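# Find the lighter check weight and place it on dish

## Task

Four check weights are present and exactly one weighs less than the rest; identify it (the balance pointer sits over white when both pans hold equal mass and leans toward the side carrying less) and set it lying flat on the red dish, with the remaining three weights not on the dish. Every object other than the weights and the dish must stay upright, and the balance must remain on the piece of furniture where it started.

## Robot and tools

Robots: three identical i2rt Big YAM arms named arm1, arm2 and arm3. Each has six revolute joints, a two-finger gripper and a wrist camera that, with joints 1 and 6 at zero and the hand level and forward, rides on top of the hand looking toward the fingertips. Reach is about 1.0 m from the joint 1 axis. Calibrated foot (base_link) poses in the scene frame, each foot facing along its own +x: arm1 x=-0.017 y=+1.211 z=+0.828 quat_wxyz=(+0.030, -0.003, -0.002, -1.000); arm2 x=+0.095 y=-0.011 z=+0.883 quat_wxyz=(+0.025, -0.002, -0.007, +1.000); arm3 x=-0.083 y=-1.202 z=+0.816 quat_wxyz=(+0.086, +0.005, -0.002, +0.996). So arm2 sits in the middle facing +x, arm1 at +y facing roughly -x, arm3 at -y facing +x. Cameras: arm1_cam_wrist, arm2_cam_wrist, arm3_cam_wrist, and the fixed room cameras room_a and room_b (all 672x504).

Frame: one shared scene frame, metres, origin on the floor, +z up. Quaternions are ordered w, x, y, z. The "hand" point lies between the finger pads about 1 cm behind the tips; fingers point along the hand's +z and open/close along its y. hand_target is where the hand would be at the joint targets currently held. Printed hand positions can be off, more so when the arm is stretched.

move: optional keys arm1, arm2, arm3 and cameras. Each arm key holds an object for that arm only; an arm omitted gets nothing new. Inside it: "joints" is a dict of absolute targets by name: joint1_rad (-2.879 to 2.879, base yaw, positive counter-clockwise from above), joint2_rad (0 to 3.141, shoulder, 0 = upper arm pointing back, positive raises then swings forward), joint3_rad (0 to 3.019, elbow, 0 = folded, positive opens), joint4_rad (-1.692 to 1.57, hand pitch, positive lifts the fingers), joint5_rad (-1.57 to 1.57, sideways swing, positive to the arm's right), joint6_rad (-2.094 to 2.094, roll, positive clockwise viewed from behind), gripper_m (0 to 0.093, absolute fingertip gap in metres). Done tolerances are ±0.045, 0.14, 0.09, 0.055, 0.03, 0.035 rad and 0.003 m. "target" is a list of seven numbers [x, y, z, qw, qx, qy, qz]: an absolute hand pose in the scene frame that the hand follows in a straight line from its hand_target; when target is present, joints may only contain gripper_m. "speed" (0.002 to 0.5 m/s, default 0.25; rotation capped at twice that in rad/s) only goes with target. "min_time_s" (0.1 to 8 s) is a floor on the duration of that arm's joint motions. All motions in a call start together; all hand paths in one call finish together, paced by the slowest. Paths last 0.5 to 10 s; an action never exceeds 15 s. Each step the commanded pose is clipped to 100 mm and 20 degrees from the measured hand, and the arm tracks it with damped IK, favoring position; expect errors of a centimetre or more, lag, and overshoot of speed near full stretch. Paths ignore obstacles and other arms. "cameras" lists names or ["all"]; [] gives none; a move with no action returns full state and all images. Unknown keys make the call invalid; out-of-range numbers get it refused, and after a refusal later move, wait and finished_scene calls in the same reply are skipped.

wait: seconds (0 to 10) plus optional cameras; nothing new is commanded. zoom_image: camera plus region [x0, y0, x1, y1] in pixels of that camera's latest image, origin top-left, at most 504 by 504. finished_scene: scene number; irreversible, the goal must hold without the robots.

Reading results: the "move" line gives each moved arm "done" or its worst status. joint_status/hand_status: off_target (stopped short, may still push), time_out (joint targets reset near current positions and still pushing; on_its_own lists them; send reported positions to relax), not_followed (a safety check withheld the command; "joint command not followed" or "pose unreachable"; the arm may keep trying). "held at" in on_its_own is a target, not a reading. Arms listed "as last shown" were not commanded and show stale lines. Joint velocities are in joint order (rad/s, gripper m/s); "within noise" means still. Torques (N m, joints 1-6, include gravity, biased and noisy; joints 3 and 4 wrap at ±28). Gripper: gripping a hard object it reads up to 0.005 narrower (or 0.002 wider); closed on nothing 0.000-0.003; about 0.005 below the contact reading it squeezes at full force (~50-64 N per pad). Open well above the reading to release. Images may lag the state slightly; room camera calibrations are given and can drift a few mm/degrees.

Cautions: arms keep pushing on contact and can push hard; sustained pushing, holding loads or stretched poses heat motors (MOTOR HOT at 85 °C, fault and arm collapse at 100 °C for 30-60 s, keys then read limit_stop_at_motor_heat). Any hard press between two robots, including one gripper closing on another's fingers, fails the scene; the self-collision check can be late. Do not knock anything off the work area or onto the floor, tip over the balance or other items, move the balance off its furniture, drop weights from height, or release them while moving. Small random nudges to loose objects may occur. The scene keeps running while you think, holding the last command.

Each tool is called after ">>>" as name(argument=value, ...), one argument or row to a line, values as JSON.

## Session

>>> move(
)

Scene clock: 0.00 s.
Joint torques (N m): no reading
Heat: arm1: hottest joint2_rad 37 °C; arm2: hottest joint2_rad 31 °C; arm3: hottest joint2_rad 36 °C.
Joint velocities: within noise
arm1.joint_positions: joint1_rad=+0.463 joint2_rad=+0.615 joint3_rad=+1.490 joint4_rad=-1.383 joint5_rad=+0.276 joint6_rad=+0.395 gripper_m=+0.09396
arm1.joint_status: not commanded
arm1.hand: x=-0.2166 y=+1.1519 z=+1.4100 quat_wxyz=(-0.119, -0.855, +0.016, +0.505) (m; scene frame)
arm1.hand_target: x=-0.2135 y=+1.1537 z=+1.4229 quat_wxyz=(-0.125, -0.847, +0.018, +0.516) (m; scene frame)
arm1.hand_status: not commanded
arm2.joint_positions: joint1_rad=+0.482 joint2_rad=+0.585 joint3_rad=+1.357 joint4_rad=-1.462 joint5_rad=+0.226 joint6_rad=+0.023 gripper_m=+0.09396
arm2.joint_status: not commanded
arm2.hand: x=-0.1095 y=-0.0683 z=+1.3892 quat_wxyz=(-0.010, +0.891, +0.138, -0.433) (m; scene frame)
arm2.hand_target: x=-0.1075 y=-0.0675 z=+1.4001 quat_wxyz=(-0.007, +0.885, +0.136, -0.444) (m; scene frame)
arm2.hand_status: not commanded
arm3.joint_positions: joint1_rad=-0.065 joint2_rad=+0.649 joint3_rad=+1.390 joint4_rad=-1.161 joint5_rad=-0.034 joint6_rad=-0.702 gripper_m=+0.09396
arm3.joint_status: not commanded
arm3.hand: x=-0.3410 y=-1.1470 z=+1.3892 quat_wxyz=(-0.236, +0.811, +0.203, -0.495) (m; scene frame)
arm3.hand_target: x=-0.3379 y=-1.1478 z=+1.4005 quat_wxyz=(-0.241, +0.804, +0.201, -0.504) (m; scene frame)
arm3.hand_status: not commanded
pictures: arm1_cam_wrist, arm2_cam_wrist, arm3_cam_wrist, room_a, room_b

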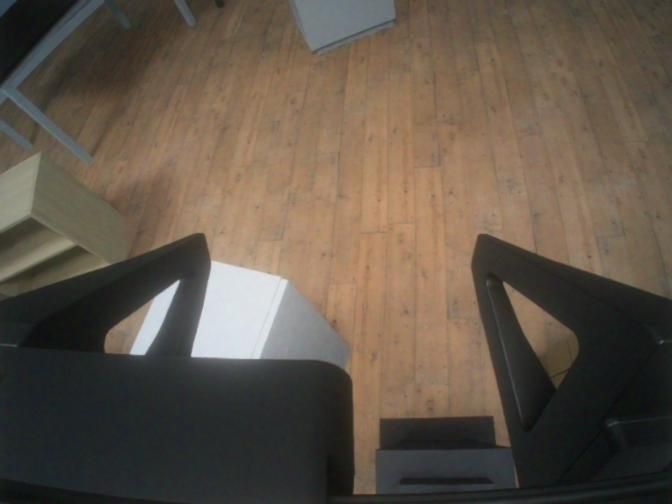

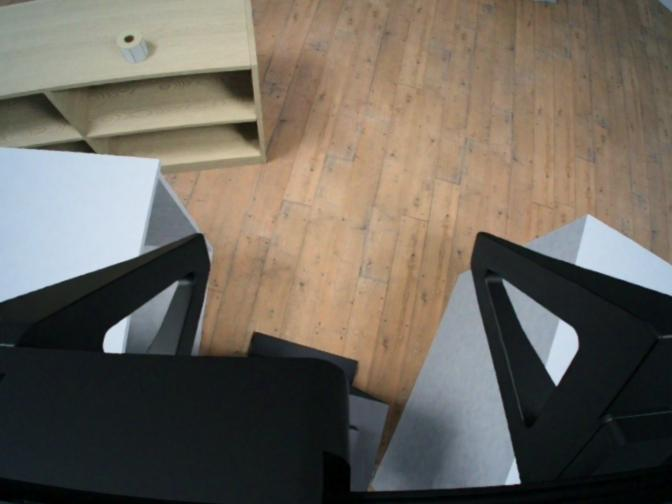

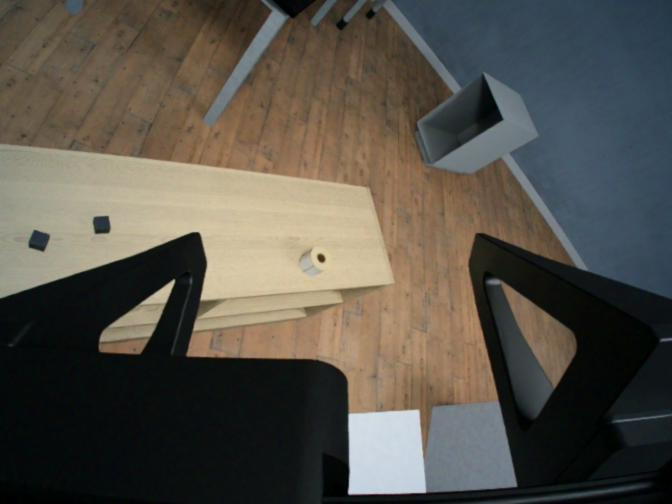

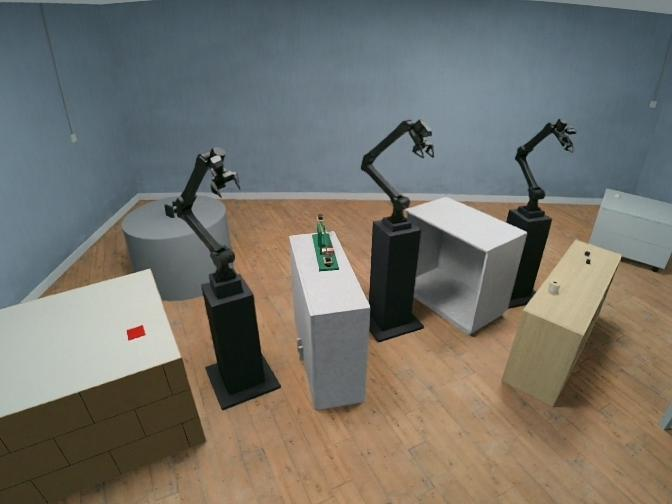

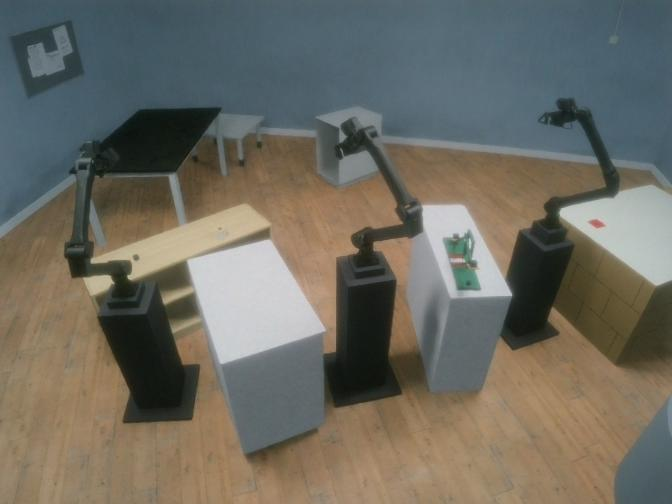

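>>> zoom_image(
  camera="room_a",
  region=[270, 190, 390, 290],
)

>>> zoom_image(
  camera="room_b",
  region=[410, 200, 520, 300],
)

>>> zoom_image(
  camera="room_a",
  region=[500, 220, 640, 340],
)

>>> zoom_image(
  camera="room_b",
  region=[80, 190, 280, 340],
)

>>> zoom_image(
  camera="room_a",
  region=[0, 260, 200, 420],
)

Scaled by 4.200 from the camera's 672x504 image, which has a finer 960x720 frame.

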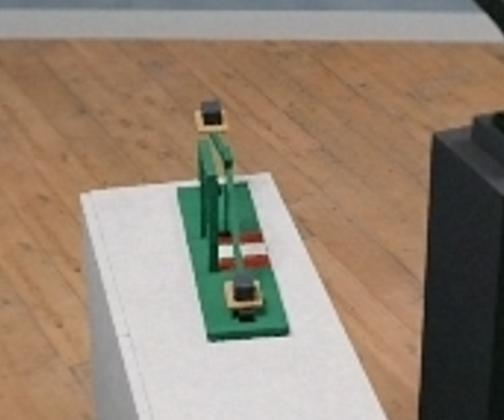

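Scaled by 4.582 from the camera's 672x504 image, which has a finer 960x720 frame.

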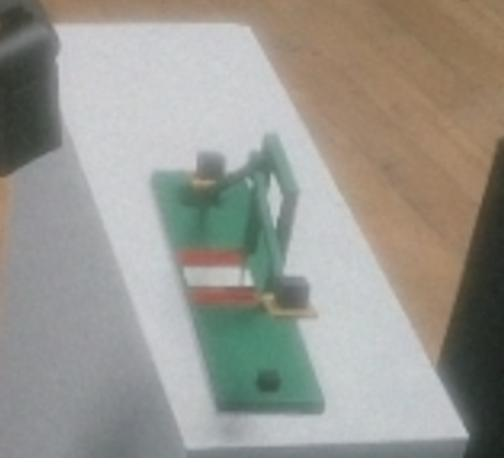

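Scaled by 3.600 from the camera's 672x504 image, which has a finer 960x720 frame.

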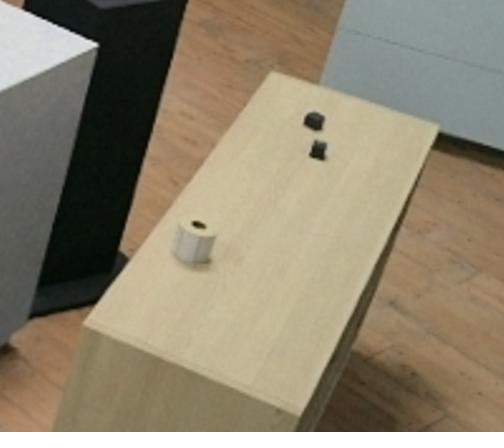

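Scaled by 2.520 from the camera's 672x504 image, which has a finer 960x720 frame.

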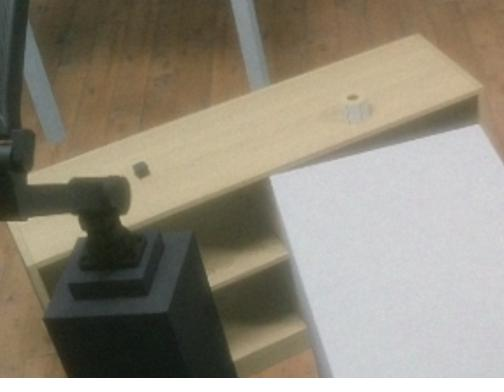

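Scaled by 2.520 from the camera's 672x504 image, which has a finer 960x720 frame.

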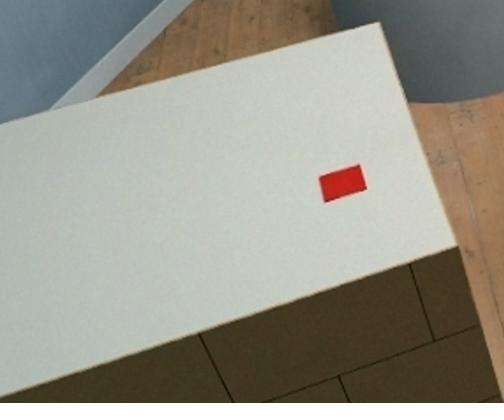

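>>> move(
  arm2={"joints":{"joint1_rad":-1.5,"joint4_rad":-0.9,"joint5_rad":0,"joint6_rad":0,"gripper_m":0.09}},
  arm1={"joints":{"joint1_rad":1.6,"joint4_rad":-1.4,"joint5_rad":0,"joint6_rad":0}},
  arm3={"joints":{"joint1_rad":0.4,"joint5_rad":0,"joint6_rad":0}},
  cameras=["arm1_cam_wrist","arm2_cam_wrist","arm3_cam_wrist"],
)

Scene clock: 6.03 s.
Joint torques (N m): arm1=[0.73 3.02 10.18 1.62 -0.02 -0.24] | arm2=[0.67 2.2 11.07 2.67 -0.11 -0.02] | arm3=[-0.56 0.44 8.84 2.07 0.14 0.05]
Heat: arm1: hottest joint2_rad 37 °C; arm2: hottest joint2_rad 31 °C; arm3: hottest joint2_rad 36 °C.
move: arm1 done; arm2 done; arm3 done
Joint velocities: within noise
arm1.joint_positions: joint1_rad=+1.586 joint2_rad=+0.615 joint3_rad=+1.490 joint4_rad=-1.393 joint5_rad=+0.002 joint6_rad=+0.014 gripper_m=+0.09397
arm1.joint_status: all done
arm1.hand: x=+0.0024 y=+1.0027 z=+1.4039 quat_wxyz=(-0.369, -0.591, -0.630, +0.343) (m; scene frame)
arm1.hand_target: x=+0.0053 y=+1.0078 z=+1.4140 quat_wxyz=(-0.376, -0.578, -0.635, +0.348) (m; scene frame)
arm1.hand_status: not commanded
arm2.joint_positions: joint1_rad=-1.488 joint2_rad=+0.585 joint3_rad=+1.357 joint4_rad=-0.915 joint5_rad=+0.001 joint6_rad=+0.009 gripper_m=+0.09010
arm2.joint_status: all done
arm2.hand: x=+0.0850 y=+0.2424 z=+1.5141 quat_wxyz=(-0.459, +0.538, -0.524, -0.475) (m; scene frame)
arm2.hand_target: x=+0.0880 y=+0.2373 z=+1.5291 quat_wxyz=(-0.473, +0.529, -0.516, -0.481) (m; scene frame)
arm2.hand_status: not commanded
arm3.joint_positions: joint1_rad=+0.394 joint2_rad=+0.649 joint3_rad=+1.390 joint4_rad=-1.161 joint5_rad=-0.003 joint6_rad=-0.009 gripper_m=+0.09396
arm3.joint_status: all done
arm3.hand: x=-0.3407 y=-1.2641 z=+1.3885 quat_wxyz=(+0.056, +0.831, +0.099, -0.545) (m; scene frame)
arm3.hand_target: x=-0.3373 y=-1.2647 z=+1.3998 quat_wxyz=(+0.061, +0.824, +0.096, -0.554) (m; scene frame)
arm3.hand_status: not commanded
pictures: arm1_cam_wrist, arm2_cam_wrist, arm3_cam_wrist
camera_calibration:
arm1_cam_wrist: T_world_to_cam=[[-0.997795, -0.0663644, -0.00107227, 0.0704109], [-0.0601876, 0.911499, -0.406874, -0.339642], [0.0279793, -0.405912, -0.913484, 1.81693], [0, 0, 0, 1]] pos_world=[-0.00102306, 1.05177, 1.52162]
arm2_cam_wrist: T_world_to_cam=[[0.999327, 0.036637, -0.0016908, -0.0900619], [0.0237451, -0.68144, -0.731488, 1.27599], [-0.0279517, 0.730956, -0.681852, 0.981589], [0, 0, 0, 1]] pos_world=[0.08714, 0.155309, 1.60252]
arm3_cam_wrist: T_world_to_cam=[[-0.222403, 0.974947, 0.00386213, 1.15299], [0.836469, 0.192846, -0.512962, 1.24355], [-0.500855, -0.110854, -0.858403, 1.00766], [0, 0, 0, 1]] pos_world=[-0.279069, -1.25222, 1.49842]

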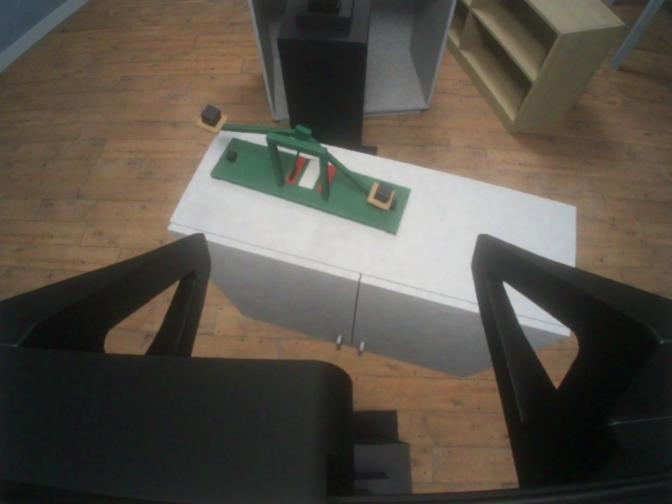

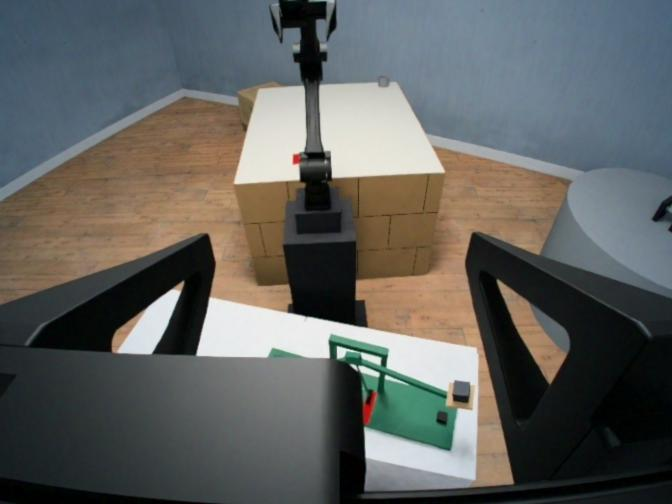

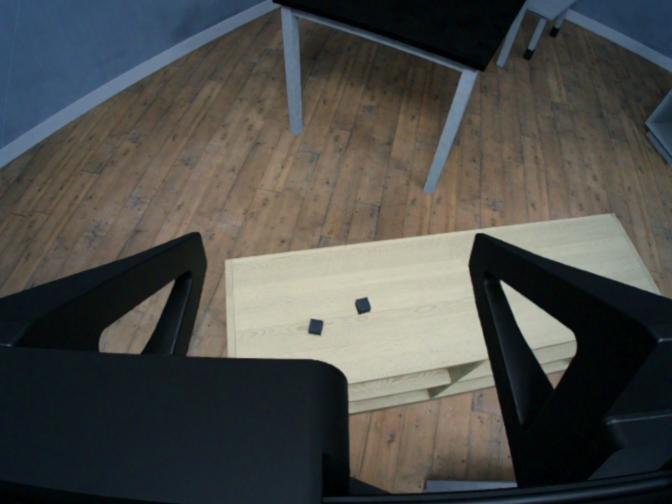

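>>> zoom_image(
  camera="arm1_cam_wrist",
  region=[170, 80, 430, 260],
)

>>> zoom_image(
  camera="arm3_cam_wrist",
  region=[280, 280, 400, 350],
)

>>> zoom_image(
  camera="arm2_cam_wrist",
  region=[320, 310, 490, 480],
)

Scaled by 1.938 from the camera's 672x504 image, which has a finer 960x720 frame.

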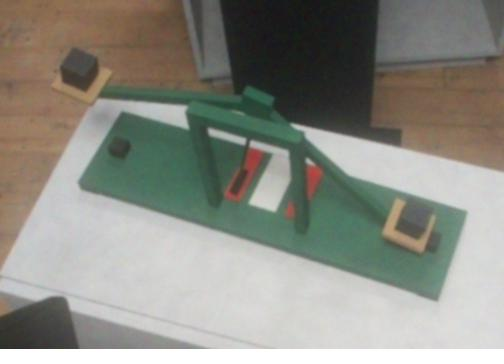

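Scaled by 4.200 from the camera's 672x504 image, which has a finer 960x720 frame.

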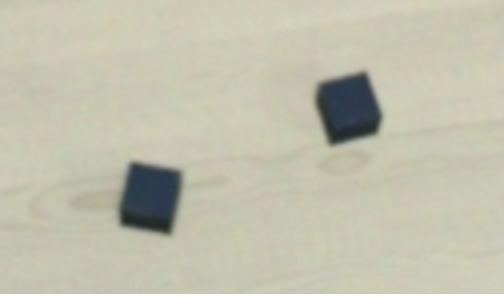

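Scaled by 2.965 from the camera's 672x504 image, which has a finer 960x720 frame.

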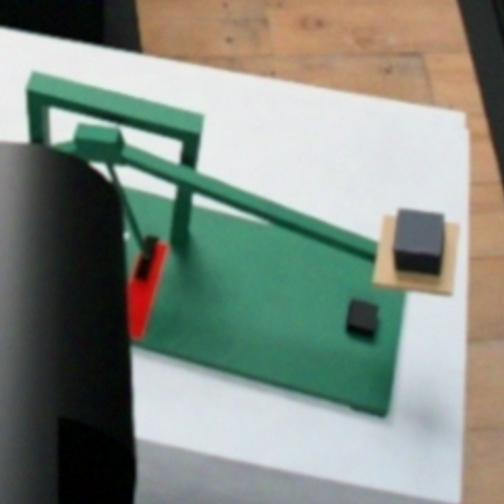

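>>> move(
  arm1={"target":[0.327,0.567,1.04,0.2009,0.7604,0.5522,-0.2768],"speed":0.35,"joints":{"gripper_m":0.07}},
  cameras=["arm1_cam_wrist","arm2_cam_wrist"],
)

Scene clock: 10.70 s.
Joint torques (N m): arm1=[0.79 -15.44 15.35 0.76 0.43 0.03] | arm2=[0.62 2.32 11.04 2.62 -0.11 -0.01] | arm3=[-0.62 0.38 8.81 2.06 0.14 0.05]
Heat: arm1: hottest joint2_rad 37 °C; arm2: hottest joint2_rad 31 °C; arm3: hottest joint2_rad 36 °C.
move: arm1 off_target
Joint velocities: within noise
arm1.joint_positions: joint1_rad=+2.109 joint2_rad=+1.995 joint3_rad=+1.855 joint4_rad=-1.006 joint5_rad=+0.530 joint6_rad=+0.782 gripper_m=+0.07010
arm1.joint_status: all done
arm1.hand: x=+0.3115 y=+0.5758 z=+1.0194 quat_wxyz=(-0.178, -0.759, -0.561, +0.278) (m; scene frame)
arm1.hand_target: x=+0.3263 y=+0.5683 z=+1.0401 quat_wxyz=(-0.201, -0.760, -0.552, +0.277) (m; scene frame)
arm1.hand_status: off_target (0.027 m and 2.8 deg from the pose sent, 0.654 m and 29.9 deg at the start)
arm2, arm3: as last shown
arm2.hand: x=+0.0851 y=+0.2424 z=+1.5141 quat_wxyz=(-0.459, +0.538, -0.524, -0.475) (m; scene frame)
arm2.hand_target: x=+0.0880 y=+0.2373 z=+1.5291 quat_wxyz=(-0.473, +0.529, -0.516, -0.480) (m; scene frame)
pictures: arm1_cam_wrist, arm2_cam_wrist
camera_calibration:
arm1_cam_wrist: T_world_to_cam=[[-0.950519, 0.307456, 0.04455, 0.0736105], [0.306121, 0.951372, -0.0343638, -0.605107], [-0.052949, -0.0190258, -0.998416, 1.17278], [0, 0, 0, 1]] pos_world=[0.317302, 0.575363, 1.14685]
arm2_cam_wrist: T_world_to_cam=[[0.999343, 0.0362135, -0.00170408, -0.0900769], [0.0234468, -0.681457, -0.731483, 1.276], [-0.0276508, 0.730962, -0.681858, 0.981574], [0, 0, 0, 1]] pos_world=[0.0872407, 0.15531, 1.60252]

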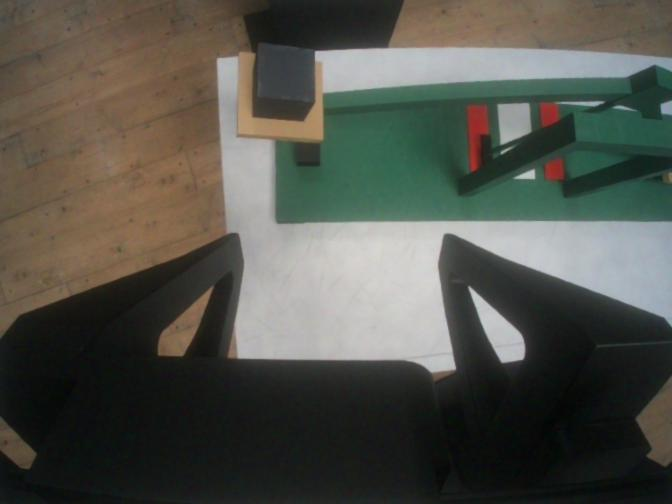

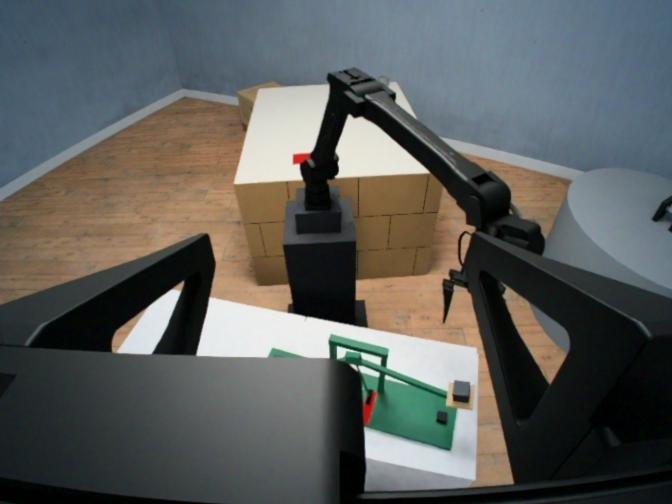

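>>> move(
  arm1={"target":[0.332,0.498,1.008,0.2009,0.7604,0.5522,-0.2768],"speed":0.2},
  cameras=["arm1_cam_wrist","arm2_cam_wrist","room_b"],
)

>>> zoom_image(
  camera="arm2_cam_wrist",
  region=[330, 270, 500, 480],
)

>>> zoom_image(
  camera="room_b",
  region=[410, 180, 520, 300],
)

Scene clock: 12.70 s.
Joint torques (N m): arm1=[-1.26 -17.26 15.65 0.7 0.33 -0.2] | arm2=[0.67 2.32 11.08 2.59 -0.09 0] | arm3=[-0.56 0.21 8.83 2.1 0.14 0.05]
Heat: arm1: hottest joint2_rad 38 °C; arm2: hottest joint2_rad 31 °C; arm3: hottest joint2_rad 36 °C.
move: arm1 off_target
Joint velocities: within noise
arm1.joint_positions: joint1_rad=+2.078 joint2_rad=+2.191 joint3_rad=+2.092 joint4_rad=-1.023 joint5_rad=+0.511 joint6_rad=+0.760 gripper_m=+0.07010
arm1.joint_status: not commanded
arm1.hand: x=+0.3292 y=+0.5125 z=+0.9879 quat_wxyz=(-0.184, -0.762, -0.556, +0.275) (m; scene frame)
arm1.hand_target: x=+0.3313 y=+0.4993 z=+1.0083 quat_wxyz=(-0.202, -0.760, -0.552, +0.277) (m; scene frame)
arm1.hand_status: off_target (0.025 m and 2.0 deg from the pose sent, 0.081 m and 2.8 deg at the start)
arm2, arm3: as last shown
pictures: arm1_cam_wrist, arm2_cam_wrist, room_b
camera_calibration:
arm1_cam_wrist: T_world_to_cam=[[-0.94948, 0.312582, 0.0279213, 0.12478], [0.311533, 0.94954, -0.0363514, -0.55021], [-0.0378752, -0.0258166, -0.998949, 1.14013], [0, 0, 0, 1]] pos_world=[0.333068, 0.512877, 1.11545]
arm2_cam_wrist: T_world_to_cam=[[0.999343, 0.0362135, -0.00170408, -0.0900769], [0.0234468, -0.681457, -0.731483, 1.276], [-0.0276508, 0.730962, -0.681858, 0.981574], [0, 0, 0, 1]] pos_world=[0.0872407, 0.15531, 1.60252]

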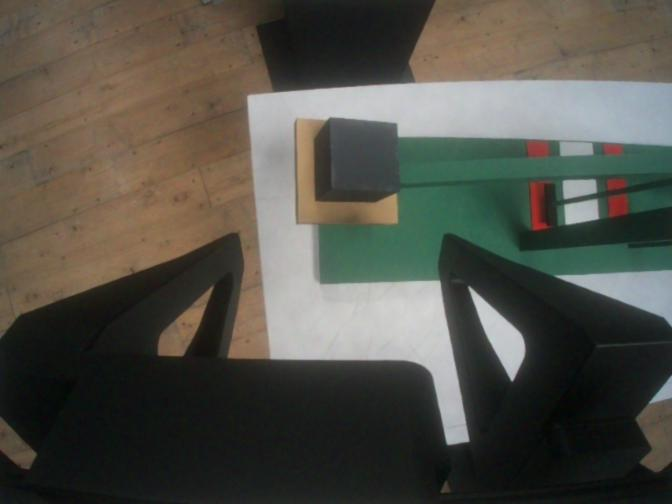

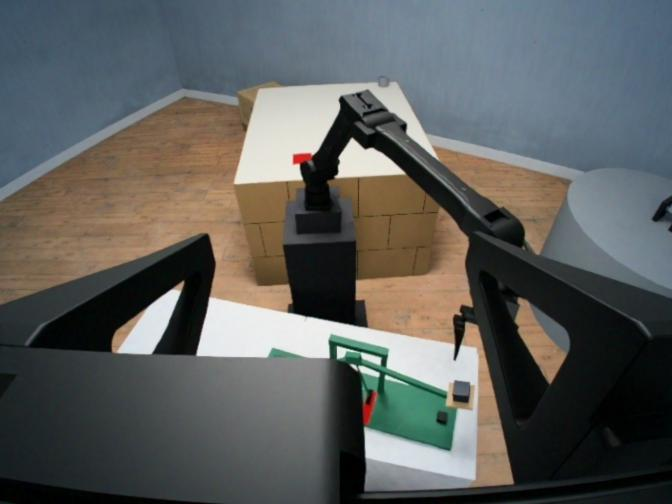

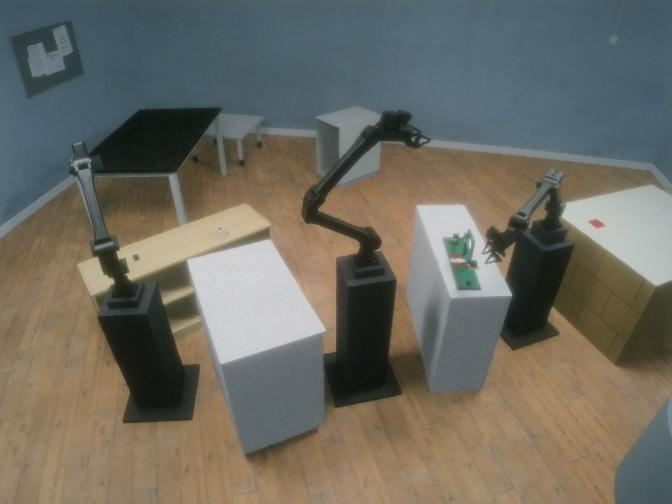

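Scaled by 2.400 from the camera's 672x504 image, which has a finer 960x720 frame.

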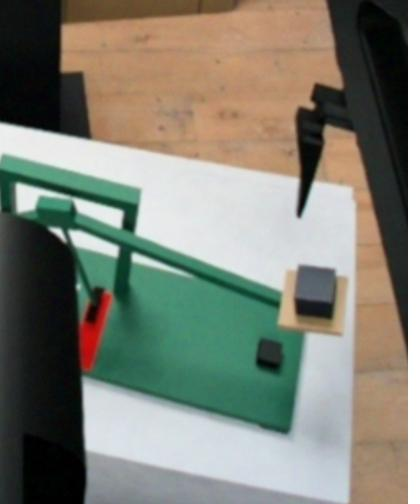

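Scaled by 4.200 from the camera's 672x504 image, which has a finer 960x720 frame.

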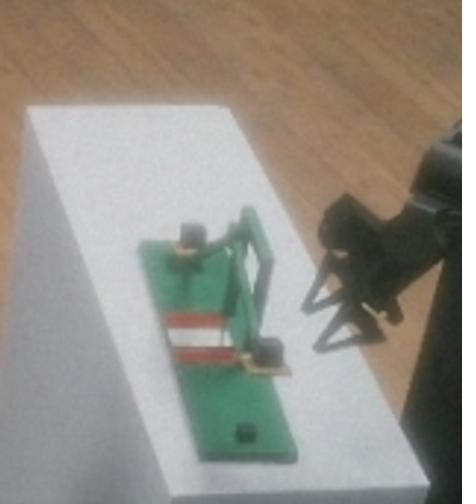

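>>> move(
  arm1={"target":[0.307,0.456,0.967,0.2009,0.7604,0.5522,-0.2768],"speed":0.12},
  cameras=["arm1_cam_wrist","arm2_cam_wrist"],
)

>>> zoom_image(
  camera="arm2_cam_wrist",
  region=[390, 300, 490, 430],
)

Scene clock: 14.70 s.
Joint torques (N m): arm1=[-1.03 -18.37 15.54 1.37 0.41 -0.21] | arm2=[0.73 2.37 11.1 2.63 -0.09 -0.01] | arm3=[-0.5 0.32 8.83 2.1 0.14 0.05]
Heat: arm1: hottest joint3_rad 39 °C; arm2: hottest joint3_rad 32 °C; arm3: hottest joint2_rad 36 °C.
move: arm1 off_target
Joint velocities: within noise
arm1.joint_positions: joint1_rad=+2.021 joint2_rad=+2.277 joint3_rad=+2.138 joint4_rad=-0.969 joint5_rad=+0.479 joint6_rad=+0.703 gripper_m=+0.07010
arm1.joint_status: not commanded
arm1.hand: x=+0.3044 y=+0.4749 z=+0.9470 quat_wxyz=(-0.178, -0.763, -0.559, +0.271) (m; scene frame)
arm1.hand_target: x=+0.3061 y=+0.4577 z=+0.9676 quat_wxyz=(-0.202, -0.760, -0.552, +0.277) (m; scene frame)
arm1.hand_status: off_target (0.028 m and 2.8 deg from the pose sent, 0.064 m and 2.0 deg at the start)
arm2, arm3: as last shown
pictures: arm1_cam_wrist, arm2_cam_wrist
camera_calibration:
arm1_cam_wrist: T_world_to_cam=[[-0.949985, 0.310457, 0.0338455, 0.10969], [0.309839, 0.950527, -0.0223206, -0.521617], [-0.0391006, -0.0107176, -0.999178, 1.09079], [0, 0, 0, 1]] pos_world=[0.308472, 0.473447, 1.07454]
arm2_cam_wrist: T_world_to_cam=[[0.999343, 0.0362135, -0.00170408, -0.0900769], [0.0234468, -0.681457, -0.731483, 1.276], [-0.0276508, 0.730962, -0.681858, 0.981574], [0, 0, 0, 1]] pos_world=[0.0872407, 0.15531, 1.60252]

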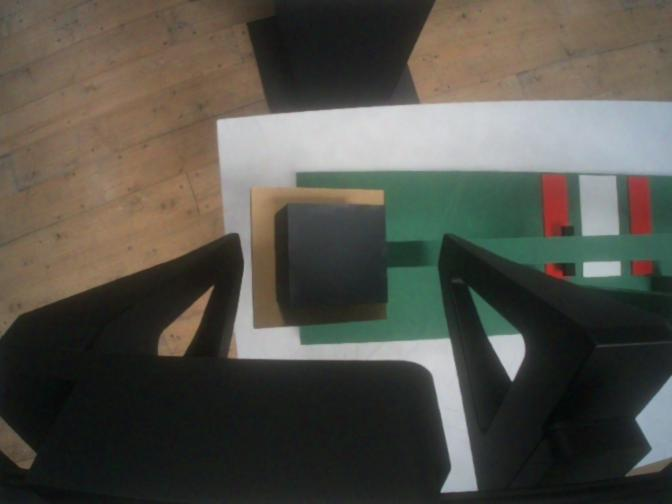

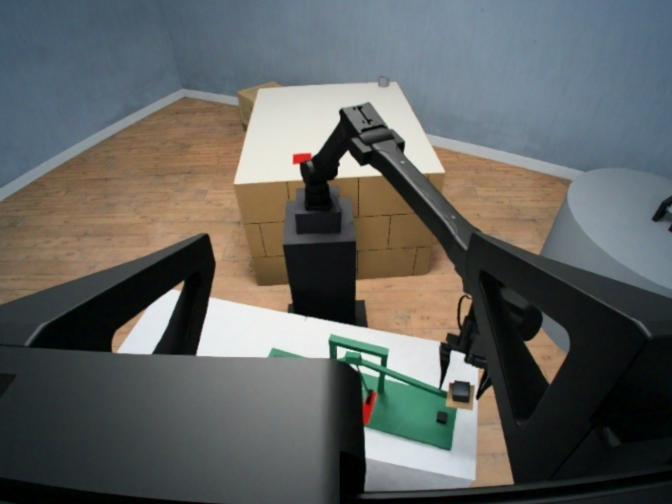

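Scaled by 3.877 from the camera's 672x504 image, which has a finer 960x720 frame.

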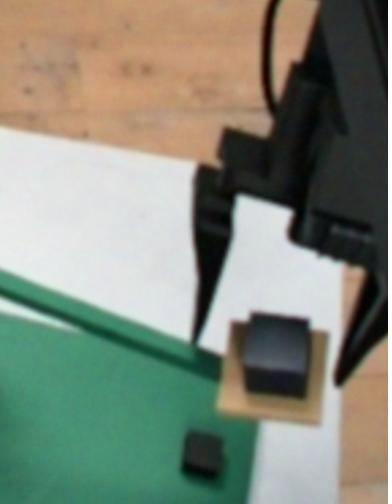

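>>> move(
  arm1={"joints":{"gripper_m":0.025}},
  cameras=["arm1_cam_wrist","arm2_cam_wrist"],
)

>>> zoom_image(
  camera="arm2_cam_wrist",
  region=[390, 300, 490, 430],
)

Scene clock: 16.53 s.
Joint torques (N m): arm1=[-1.08 -17.96 15.1 1.17 0.43 -0.24] | arm2=[0.73 2.26 11.12 2.56 -0.09 0.01] | arm3=[-0.56 0.32 8.84 2.06 0.14 0.06]
Heat: arm1: hottest joint3_rad 40 °C; arm2: hottest joint3_rad 32 °C; arm3: hottest joint2_rad 36 °C.
move: arm1 off_target
Joint velocities: within noise
arm1.joint_positions: joint1_rad=+2.023 joint2_rad=+2.279 joint3_rad=+2.144 joint4_rad=-0.962 joint5_rad=+0.479 joint6_rad=+0.702 gripper_m=+0.03387
arm1.joint_status: gripper_m off_target (ended at +0.03391, target +0.02500)
arm1.hand: x=+0.3071 y=+0.4731 z=+0.9485 quat_wxyz=(-0.183, -0.762, -0.559, +0.271) (m; scene frame)
arm1.hand_target: x=+0.3060 y=+0.4577 z=+0.9674 quat_wxyz=(-0.201, -0.760, -0.552, +0.277) (m; scene frame)
arm1.hand_status: not commanded
arm2, arm3: as last shown
pictures: arm1_cam_wrist, arm2_cam_wrist
camera_calibration:
arm1_cam_wrist: T_world_to_cam=[[-0.950845, 0.308467, 0.0272445, 0.120244], [0.307691, 0.951037, -0.0292453, -0.513732], [-0.0349317, -0.0194248, -0.999201, 1.09532], [0, 0, 0, 1]] pos_world=[0.310665, 0.472764, 1.07614]
arm2_cam_wrist: T_world_to_cam=[[0.999343, 0.0362135, -0.00170408, -0.0900769], [0.0234468, -0.681457, -0.731483, 1.276], [-0.0276508, 0.730962, -0.681858, 0.981574], [0, 0, 0, 1]] pos_world=[0.0872407, 0.15531, 1.60252]

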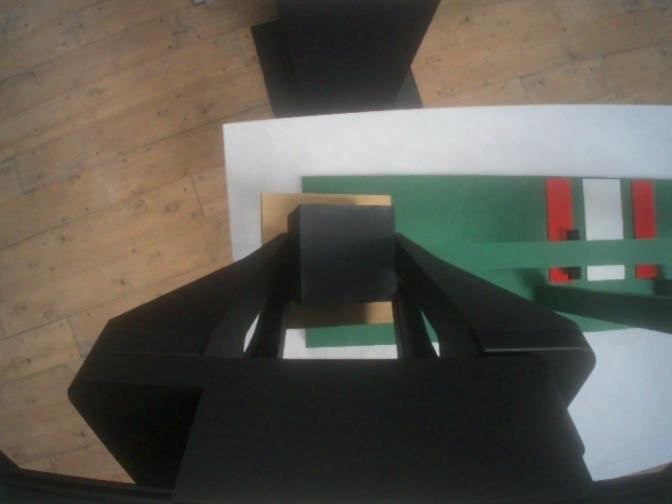

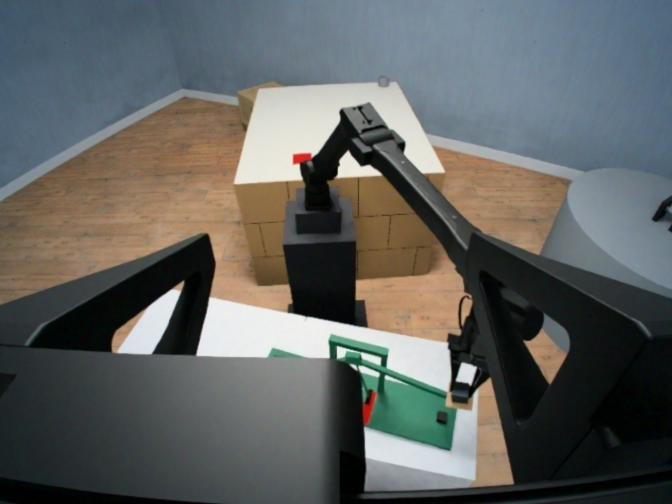

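Scaled by 3.877 from the camera's 672x504 image, which has a finer 960x720 frame.

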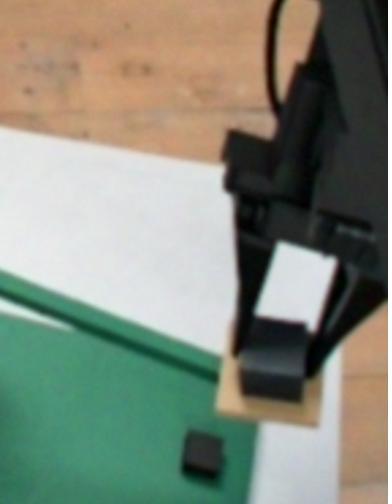

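>>> move(
  arm1={"target":[0.306,0.470,1.08,0.2009,0.7604,0.5522,-0.2768],"speed":0.12},
  cameras=["arm1_cam_wrist","arm2_cam_wrist"],
)

Scene clock: 18.57 s.
Joint torques (N m): arm1=[-0.91 -21.19 16.5 0.83 0.5 -0.14] | arm2=[0.73 2.32 11.11 2.58 -0.1 -0.02] | arm3=[-0.56 0.32 8.79 2.07 0.15 0.05]
Heat: arm1: hottest joint3_rad 41 °C; arm2: hottest joint3_rad 32 °C; arm3: hottest joint2_rad 36 °C.
move: arm1 off_target
Joint velocities: within noise
arm1.joint_positions: joint1_rad=+2.023 joint2_rad=+2.279 joint3_rad=+2.352 joint4_rad=-1.221 joint5_rad=+0.480 joint6_rad=+0.702 gripper_m=+0.03387
arm1.joint_status: not commanded
arm1.hand: x=+0.3036 y=+0.4805 z=+1.0235 quat_wxyz=(-0.159, -0.763, -0.566, +0.269) (m; scene frame)
arm1.hand_target: x=+0.3042 y=+0.4733 z=+1.0796 quat_wxyz=(-0.201, -0.760, -0.552, +0.277) (m; scene frame)
arm1.hand_status: off_target (0.058 m and 5.1 deg from the pose sent, 0.131 m and 2.2 deg at the start)
arm2, arm3: as last shown
pictures: arm1_cam_wrist, arm2_cam_wrist
camera_calibration:
arm1_cam_wrist: T_world_to_cam=[[-0.949532, 0.306969, 0.0644838, 0.0747625], [0.307893, 0.95141, 0.00465575, -0.552421], [-0.0599214, 0.0242749, -0.997908, 1.15548], [0, 0, 0, 1]] pos_world=[0.310313, 0.474579, 1.15081]
arm2_cam_wrist: T_world_to_cam=[[0.999343, 0.0362135, -0.00170408, -0.0900769], [0.0234468, -0.681457, -0.731483, 1.276], [-0.0276508, 0.730962, -0.681858, 0.981574], [0, 0, 0, 1]] pos_world=[0.0872407, 0.15531, 1.60252]

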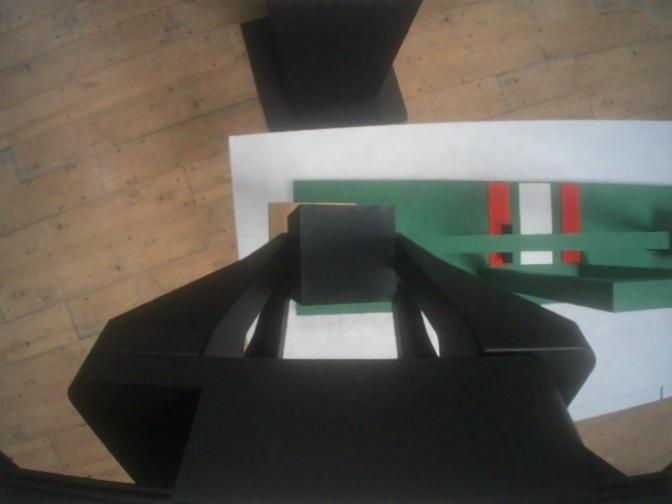

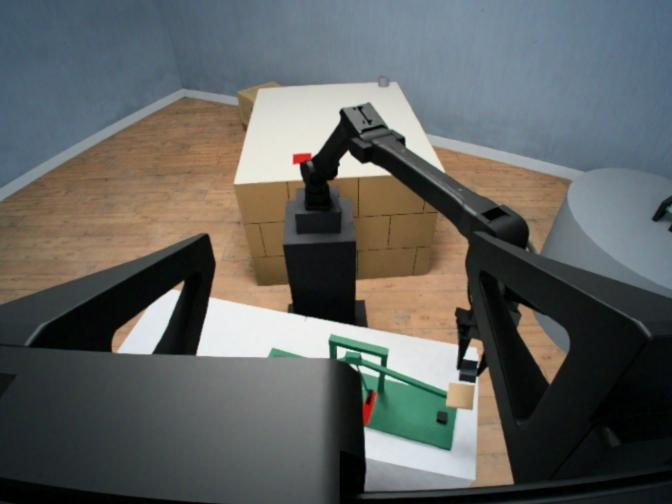

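>>> move(
  arm1={"joints":{"joint2_rad":1.2,"joint3_rad":1.7,"joint4_rad":-1.3}},
)

>>> move(
  arm1={"joints":{"joint1_rad":-1.45,"joint5_rad":0,"joint6_rad":0},"min_time_s":3},
  cameras=["arm1_cam_wrist","arm2_cam_wrist"],
)

Scene clock: 20.80 s.
Joint torques (N m): arm1=[-0.56 -5.95 11.62 1.29 0.33 -0.14] | arm2=[0.79 2.26 11.08 2.59 -0.1 -0.01] | arm3=[-0.44 0.26 8.8 2.06 0.15 0.05]
Heat: arm1: hottest joint3_rad 41 °C; arm2: hottest joint3_rad 33 °C; arm3: hottest joint2_rad 36 °C.
move: arm1 done
Joint velocities: within noise
arm1.joint_positions: joint1_rad=+2.023 joint2_rad=+1.204 joint3_rad=+1.681 joint4_rad=-1.298 joint5_rad=+0.483 joint6_rad=+0.702 gripper_m=+0.03387
arm1.joint_status: all done
arm1.hand: x=+0.1337 y=+0.7870 z=+1.3463 quat_wxyz=(-0.311, -0.751, -0.508, +0.286) (m; scene frame)
arm1.hand_target: x=+0.1310 y=+0.7882 z=+1.3569 quat_wxyz=(-0.318, -0.748, -0.505, +0.289) (m; scene frame)
arm1.hand_status: not commanded
arm2, arm3: as last shown
pictures: none

Scene clock: 24.50 s.
Joint torques (N m): arm1=[-1.26 -6.24 11.77 1.5 -0.03 -0.19] | arm2=[0.67 2.37 11.1 2.63 -0.1 -0.02] | arm3=[-0.62 0.26 8.81 2.06 0.14 0.05]
Heat: arm1: hottest joint3_rad 41 °C; arm2: hottest joint3_rad 33 °C; arm3: hottest joint2_rad 36 °C.
move: arm1 done
Joint velocities: within noise
arm1.joint_positions: joint1_rad=-1.438 joint2_rad=+1.204 joint3_rad=+1.681 joint4_rad=-1.298 joint5_rad=+0.003 joint6_rad=+0.015 gripper_m=+0.03388
arm1.joint_status: all done
arm1.hand: x=-0.1004 y=+1.6633 z=+1.3290 quat_wxyz=(+0.228, -0.713, +0.599, +0.285) (m; scene frame)
arm1.hand_target: x=-0.0953 y=+1.6625 z=+1.3397 quat_wxyz=(+0.237, -0.712, +0.595, +0.290) (m; scene frame)
arm1.hand_status: not commanded
arm2, arm3: as last shown
pictures: arm1_cam_wrist, arm2_cam_wrist
camera_calibration:
arm1_cam_wrist: T_world_to_cam=[[0.983679, 0.179502, -0.012469, -0.183243], [0.177114, -0.978152, -0.108858, 1.79241], [-0.0317368, 0.104873, -0.993979, 1.27093], [0, 0, 0, 1]] pos_world=[-0.0968731, 1.65286, 1.45611]
arm2_cam_wrist: T_world_to_cam=[[0.999343, 0.0362135, -0.00170408, -0.0900769], [0.0234468, -0.681457, -0.731483, 1.276], [-0.0276508, 0.730962, -0.681858, 0.981574], [0, 0, 0, 1]] pos_world=[0.0872407, 0.15531, 1.60252]

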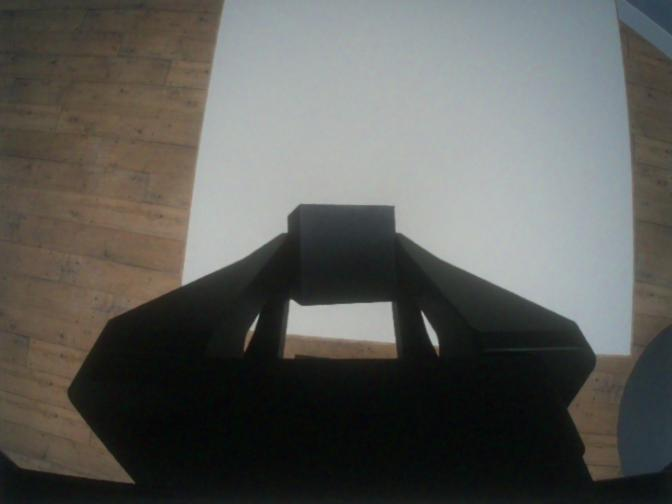

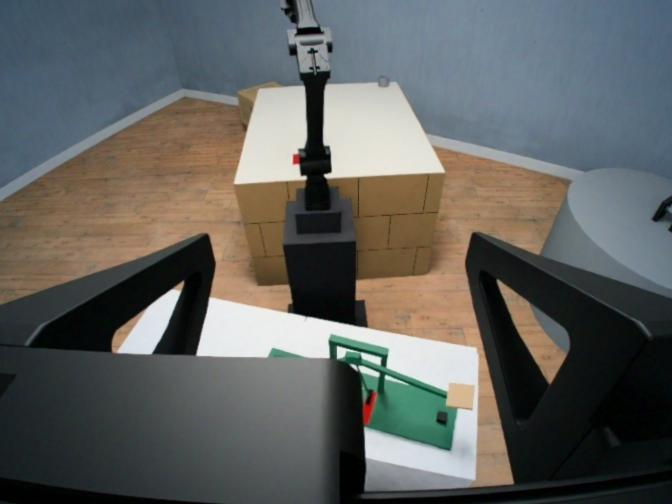

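>>> move(
  arm1={"joints":{"joint1_rad":-1.0,"joint2_rad":1.0}},
  cameras=["arm1_cam_wrist"],
)

Scene clock: 26.20 s.
Joint torques (N m): arm1=[0.5 -3.25 12.04 1.69 0.11 -0.22] | arm2=[0.5 2.37 11.12 2.56 -0.11 -0.01] | arm3=[-0.67 0.44 8.83 2.11 0.14 0.05]
Heat: arm1: hottest joint3_rad 42 °C; arm2: hottest joint3_rad 34 °C; arm3: hottest joint2_rad 36 °C.
move: arm1 done
Joint velocities: within noise
arm1.joint_positions: joint1_rad=-1.014 joint2_rad=+1.000 joint3_rad=+1.671 joint4_rad=-1.299 joint5_rad=-0.001 joint6_rad=+0.013 gripper_m=+0.03388
arm1.joint_status: all done
arm1.hand: x=-0.2295 y=+1.5195 z=+1.4057 quat_wxyz=(+0.202, -0.788, +0.415, +0.407) (m; scene frame)
arm1.hand_target: x=-0.2316 y=+1.5142 z=+1.4202 quat_wxyz=(+0.208, -0.788, +0.402, +0.418) (m; scene frame)
arm1.hand_status: not commanded
arm2.joint_positions: joint1_rad=-1.488 joint2_rad=+0.585 joint3_rad=+1.357 joint4_rad=-0.915 joint5_rad=+0.001 joint6_rad=+0.009 gripper_m=+0.09010
arm2.joint_status: not commanded
arm2.hand: x=+0.0851 y=+0.2424 z=+1.5141 quat_wxyz=(-0.459, +0.538, -0.524, -0.475) (m; scene frame)
arm2.hand_target: x=+0.0880 y=+0.2373 z=+1.5291 quat_wxyz=(-0.473, +0.529, -0.516, -0.480) (m; scene frame)
arm2.hand_status: not commanded
arm3.joint_positions: joint1_rad=+0.394 joint2_rad=+0.649 joint3_rad=+1.390 joint4_rad=-1.161 joint5_rad=-0.003 joint6_rad=-0.009 gripper_m=+0.09396
arm3.joint_status: not commanded
arm3.hand: x=-0.3407 y=-1.2641 z=+1.3885 quat_wxyz=(+0.056, +0.831, +0.099, -0.545) (m; scene frame)
arm3.hand_target: x=-0.3373 y=-1.2647 z=+1.3998 quat_wxyz=(+0.061, +0.824, +0.096, -0.554) (m; scene frame)
arm3.hand_status: not commanded
pictures: arm1_cam_wrist
camera_calibration:
arm1_cam_wrist: T_world_to_cam=[[0.819237, 0.573225, -0.016257, -0.660168], [0.542889, -0.784391, -0.300004, 1.74124], [-0.184722, 0.236949, -0.953799, 1.0658], [0, 0, 0, 1]] pos_world=[-0.207593, 1.4917, 1.5282]

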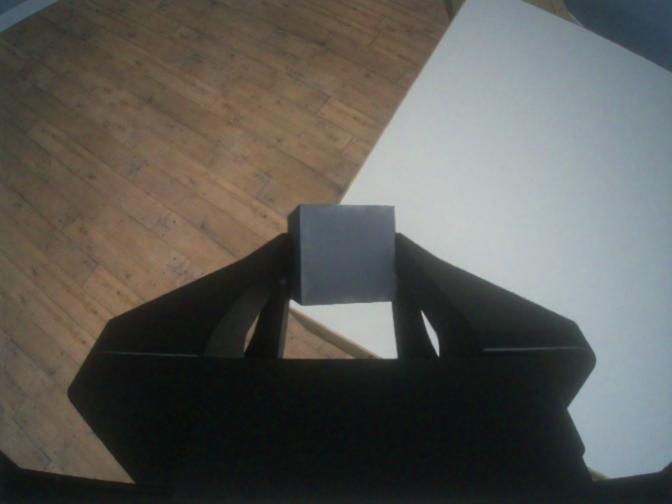

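>>> move(
  arm1={"joints":{"joint1_rad":-1.25,"joint2_rad":0.55,"joint3_rad":1.4,"joint4_rad":-1.5}},
  cameras=["arm1_cam_wrist"],
)

Scene clock: 27.93 s.
Joint torques (N m): arm1=[-1.49 2.84 9.26 1.58 0.07 -0.21] | arm2=[0.73 2.2 11.12 2.56 -0.09 -0.01] | arm3=[-0.56 0.26 8.88 2.06 0.14 0.05]
Heat: arm1: hottest joint3_rad 42 °C; arm2: hottest joint3_rad 34 °C; arm3: hottest joint2_rad 36 °C.
move: arm1 done
Joint velocities: within noise
arm1.joint_positions: joint1_rad=-1.236 joint2_rad=+0.544 joint3_rad=+1.386 joint4_rad=-1.500 joint5_rad=+0.000 joint6_rad=+0.012 gripper_m=+0.03388
arm1.joint_status: all done
arm1.hand: x=-0.0835 y=+1.3836 z=+1.3460 quat_wxyz=(+0.239, -0.743, +0.504, +0.370) (m; scene frame)
arm1.hand_target: x=-0.0814 y=+1.3850 z=+1.3510 quat_wxyz=(+0.245, -0.741, +0.504, +0.369) (m; scene frame)
arm1.hand_status: not commanded
arm2, arm3: as last shown
pictures: arm1_cam_wrist
camera_calibration:
arm1_cam_wrist: T_world_to_cam=[[0.925993, 0.377258, -0.014633, -0.424885], [0.359607, -0.893146, -0.270135, 1.63236], [-0.11498, 0.244881, -0.962711, 1.07494], [0, 0, 0, 1]] pos_world=[-0.0699717, 1.355, 1.46959]

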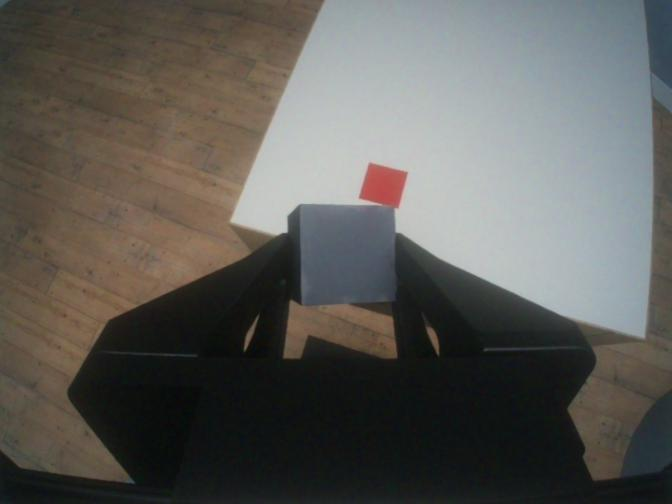

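>>> move(
  arm1={"target":[-0.137,1.735,0.84,-0.2134,0.7344,-0.5862,-0.2672],"speed":0.3},
  cameras=["arm1_cam_wrist","room_a","room_b"],
)

>>> zoom_image(
  camera="room_a",
  region=[70, 260, 230, 380],
)

>>> zoom_image(
  camera="room_b",
  region=[540, 160, 660, 260],
)

Scene clock: 31.77 s.
Joint torques (N m): arm1=[-1.32 -8.88 10.84 2.26 0.15 0.03] | arm2=[0.67 2.43 11.06 2.61 -0.09 -0.02] | arm3=[-0.62 0.26 8.81 2.1 0.14 0.05]
Heat: arm1: hottest joint3_rad 42 °C; arm2: hottest joint3_rad 34 °C; arm3: hottest joint2_rad 36 °C.
move: arm1 off_target
Joint velocities: within noise
arm1.joint_positions: joint1_rad=-1.388 joint2_rad=+1.678 joint3_rad=+0.758 joint4_rad=-0.007 joint5_rad=+0.007 joint6_rad=-0.015 gripper_m=+0.03388
arm1.joint_status: not commanded
arm1.hand: x=-0.1379 y=+1.7069 z=+0.8240 quat_wxyz=(+0.196, -0.751, +0.581, +0.247) (m; scene frame)
arm1.hand_target: x=-0.1364 y=+1.7335 z=+0.8410 quat_wxyz=(+0.213, -0.734, +0.586, +0.267) (m; scene frame)
arm1.hand_status: off_target (0.032 m and 3.7 deg from the pose sent, 0.618 m and 15.4 deg at the start)
arm2, arm3: as last shown
pictures: arm1_cam_wrist, room_a, room_b
camera_calibration:
arm1_cam_wrist: T_world_to_cam=[[0.968568, 0.24854, 0.010227, -0.299124], [0.248578, -0.968608, -0.00265888, 1.69287], [0.00924508, 0.00511751, -0.999944, 0.944016], [0, 0, 0, 1]] pos_world=[-0.139815, 1.70924, 0.951524]

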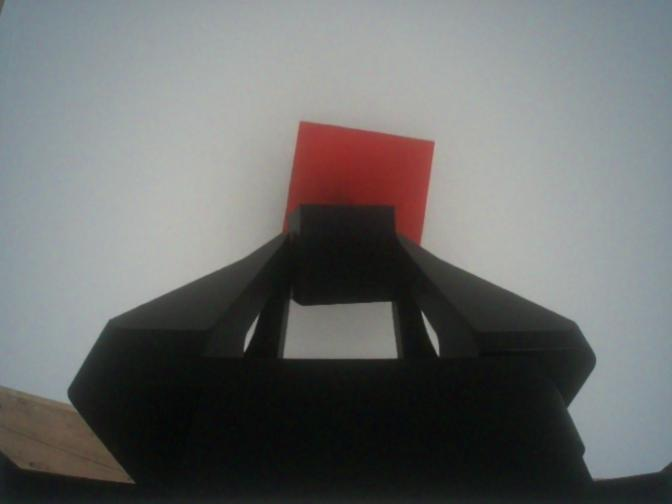

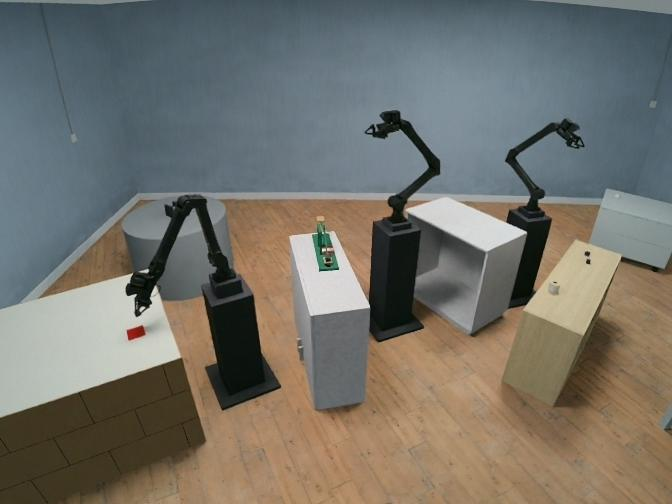

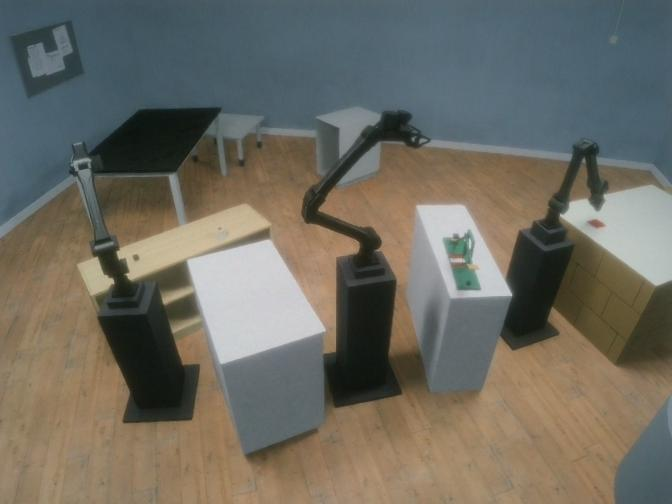

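Scaled by 3.150 from the camera's 672x504 image, which has a finer 960x720 frame.

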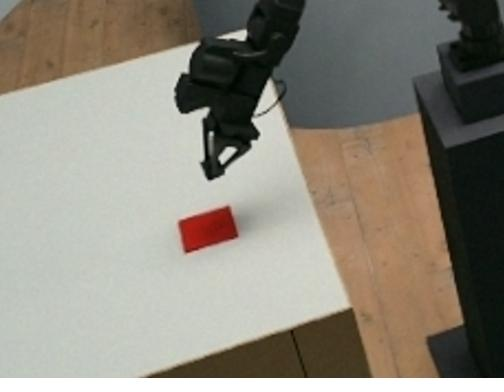

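Scaled by 4.200 from the camera's 672x504 image, which has a finer 960x720 frame.

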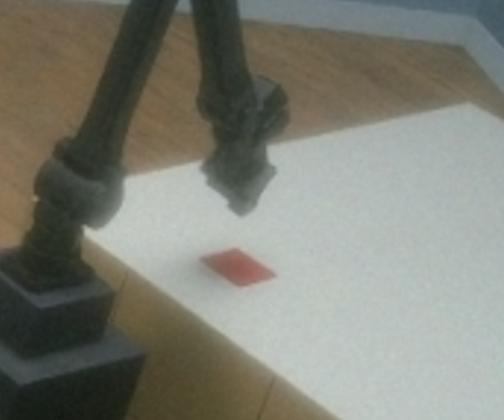

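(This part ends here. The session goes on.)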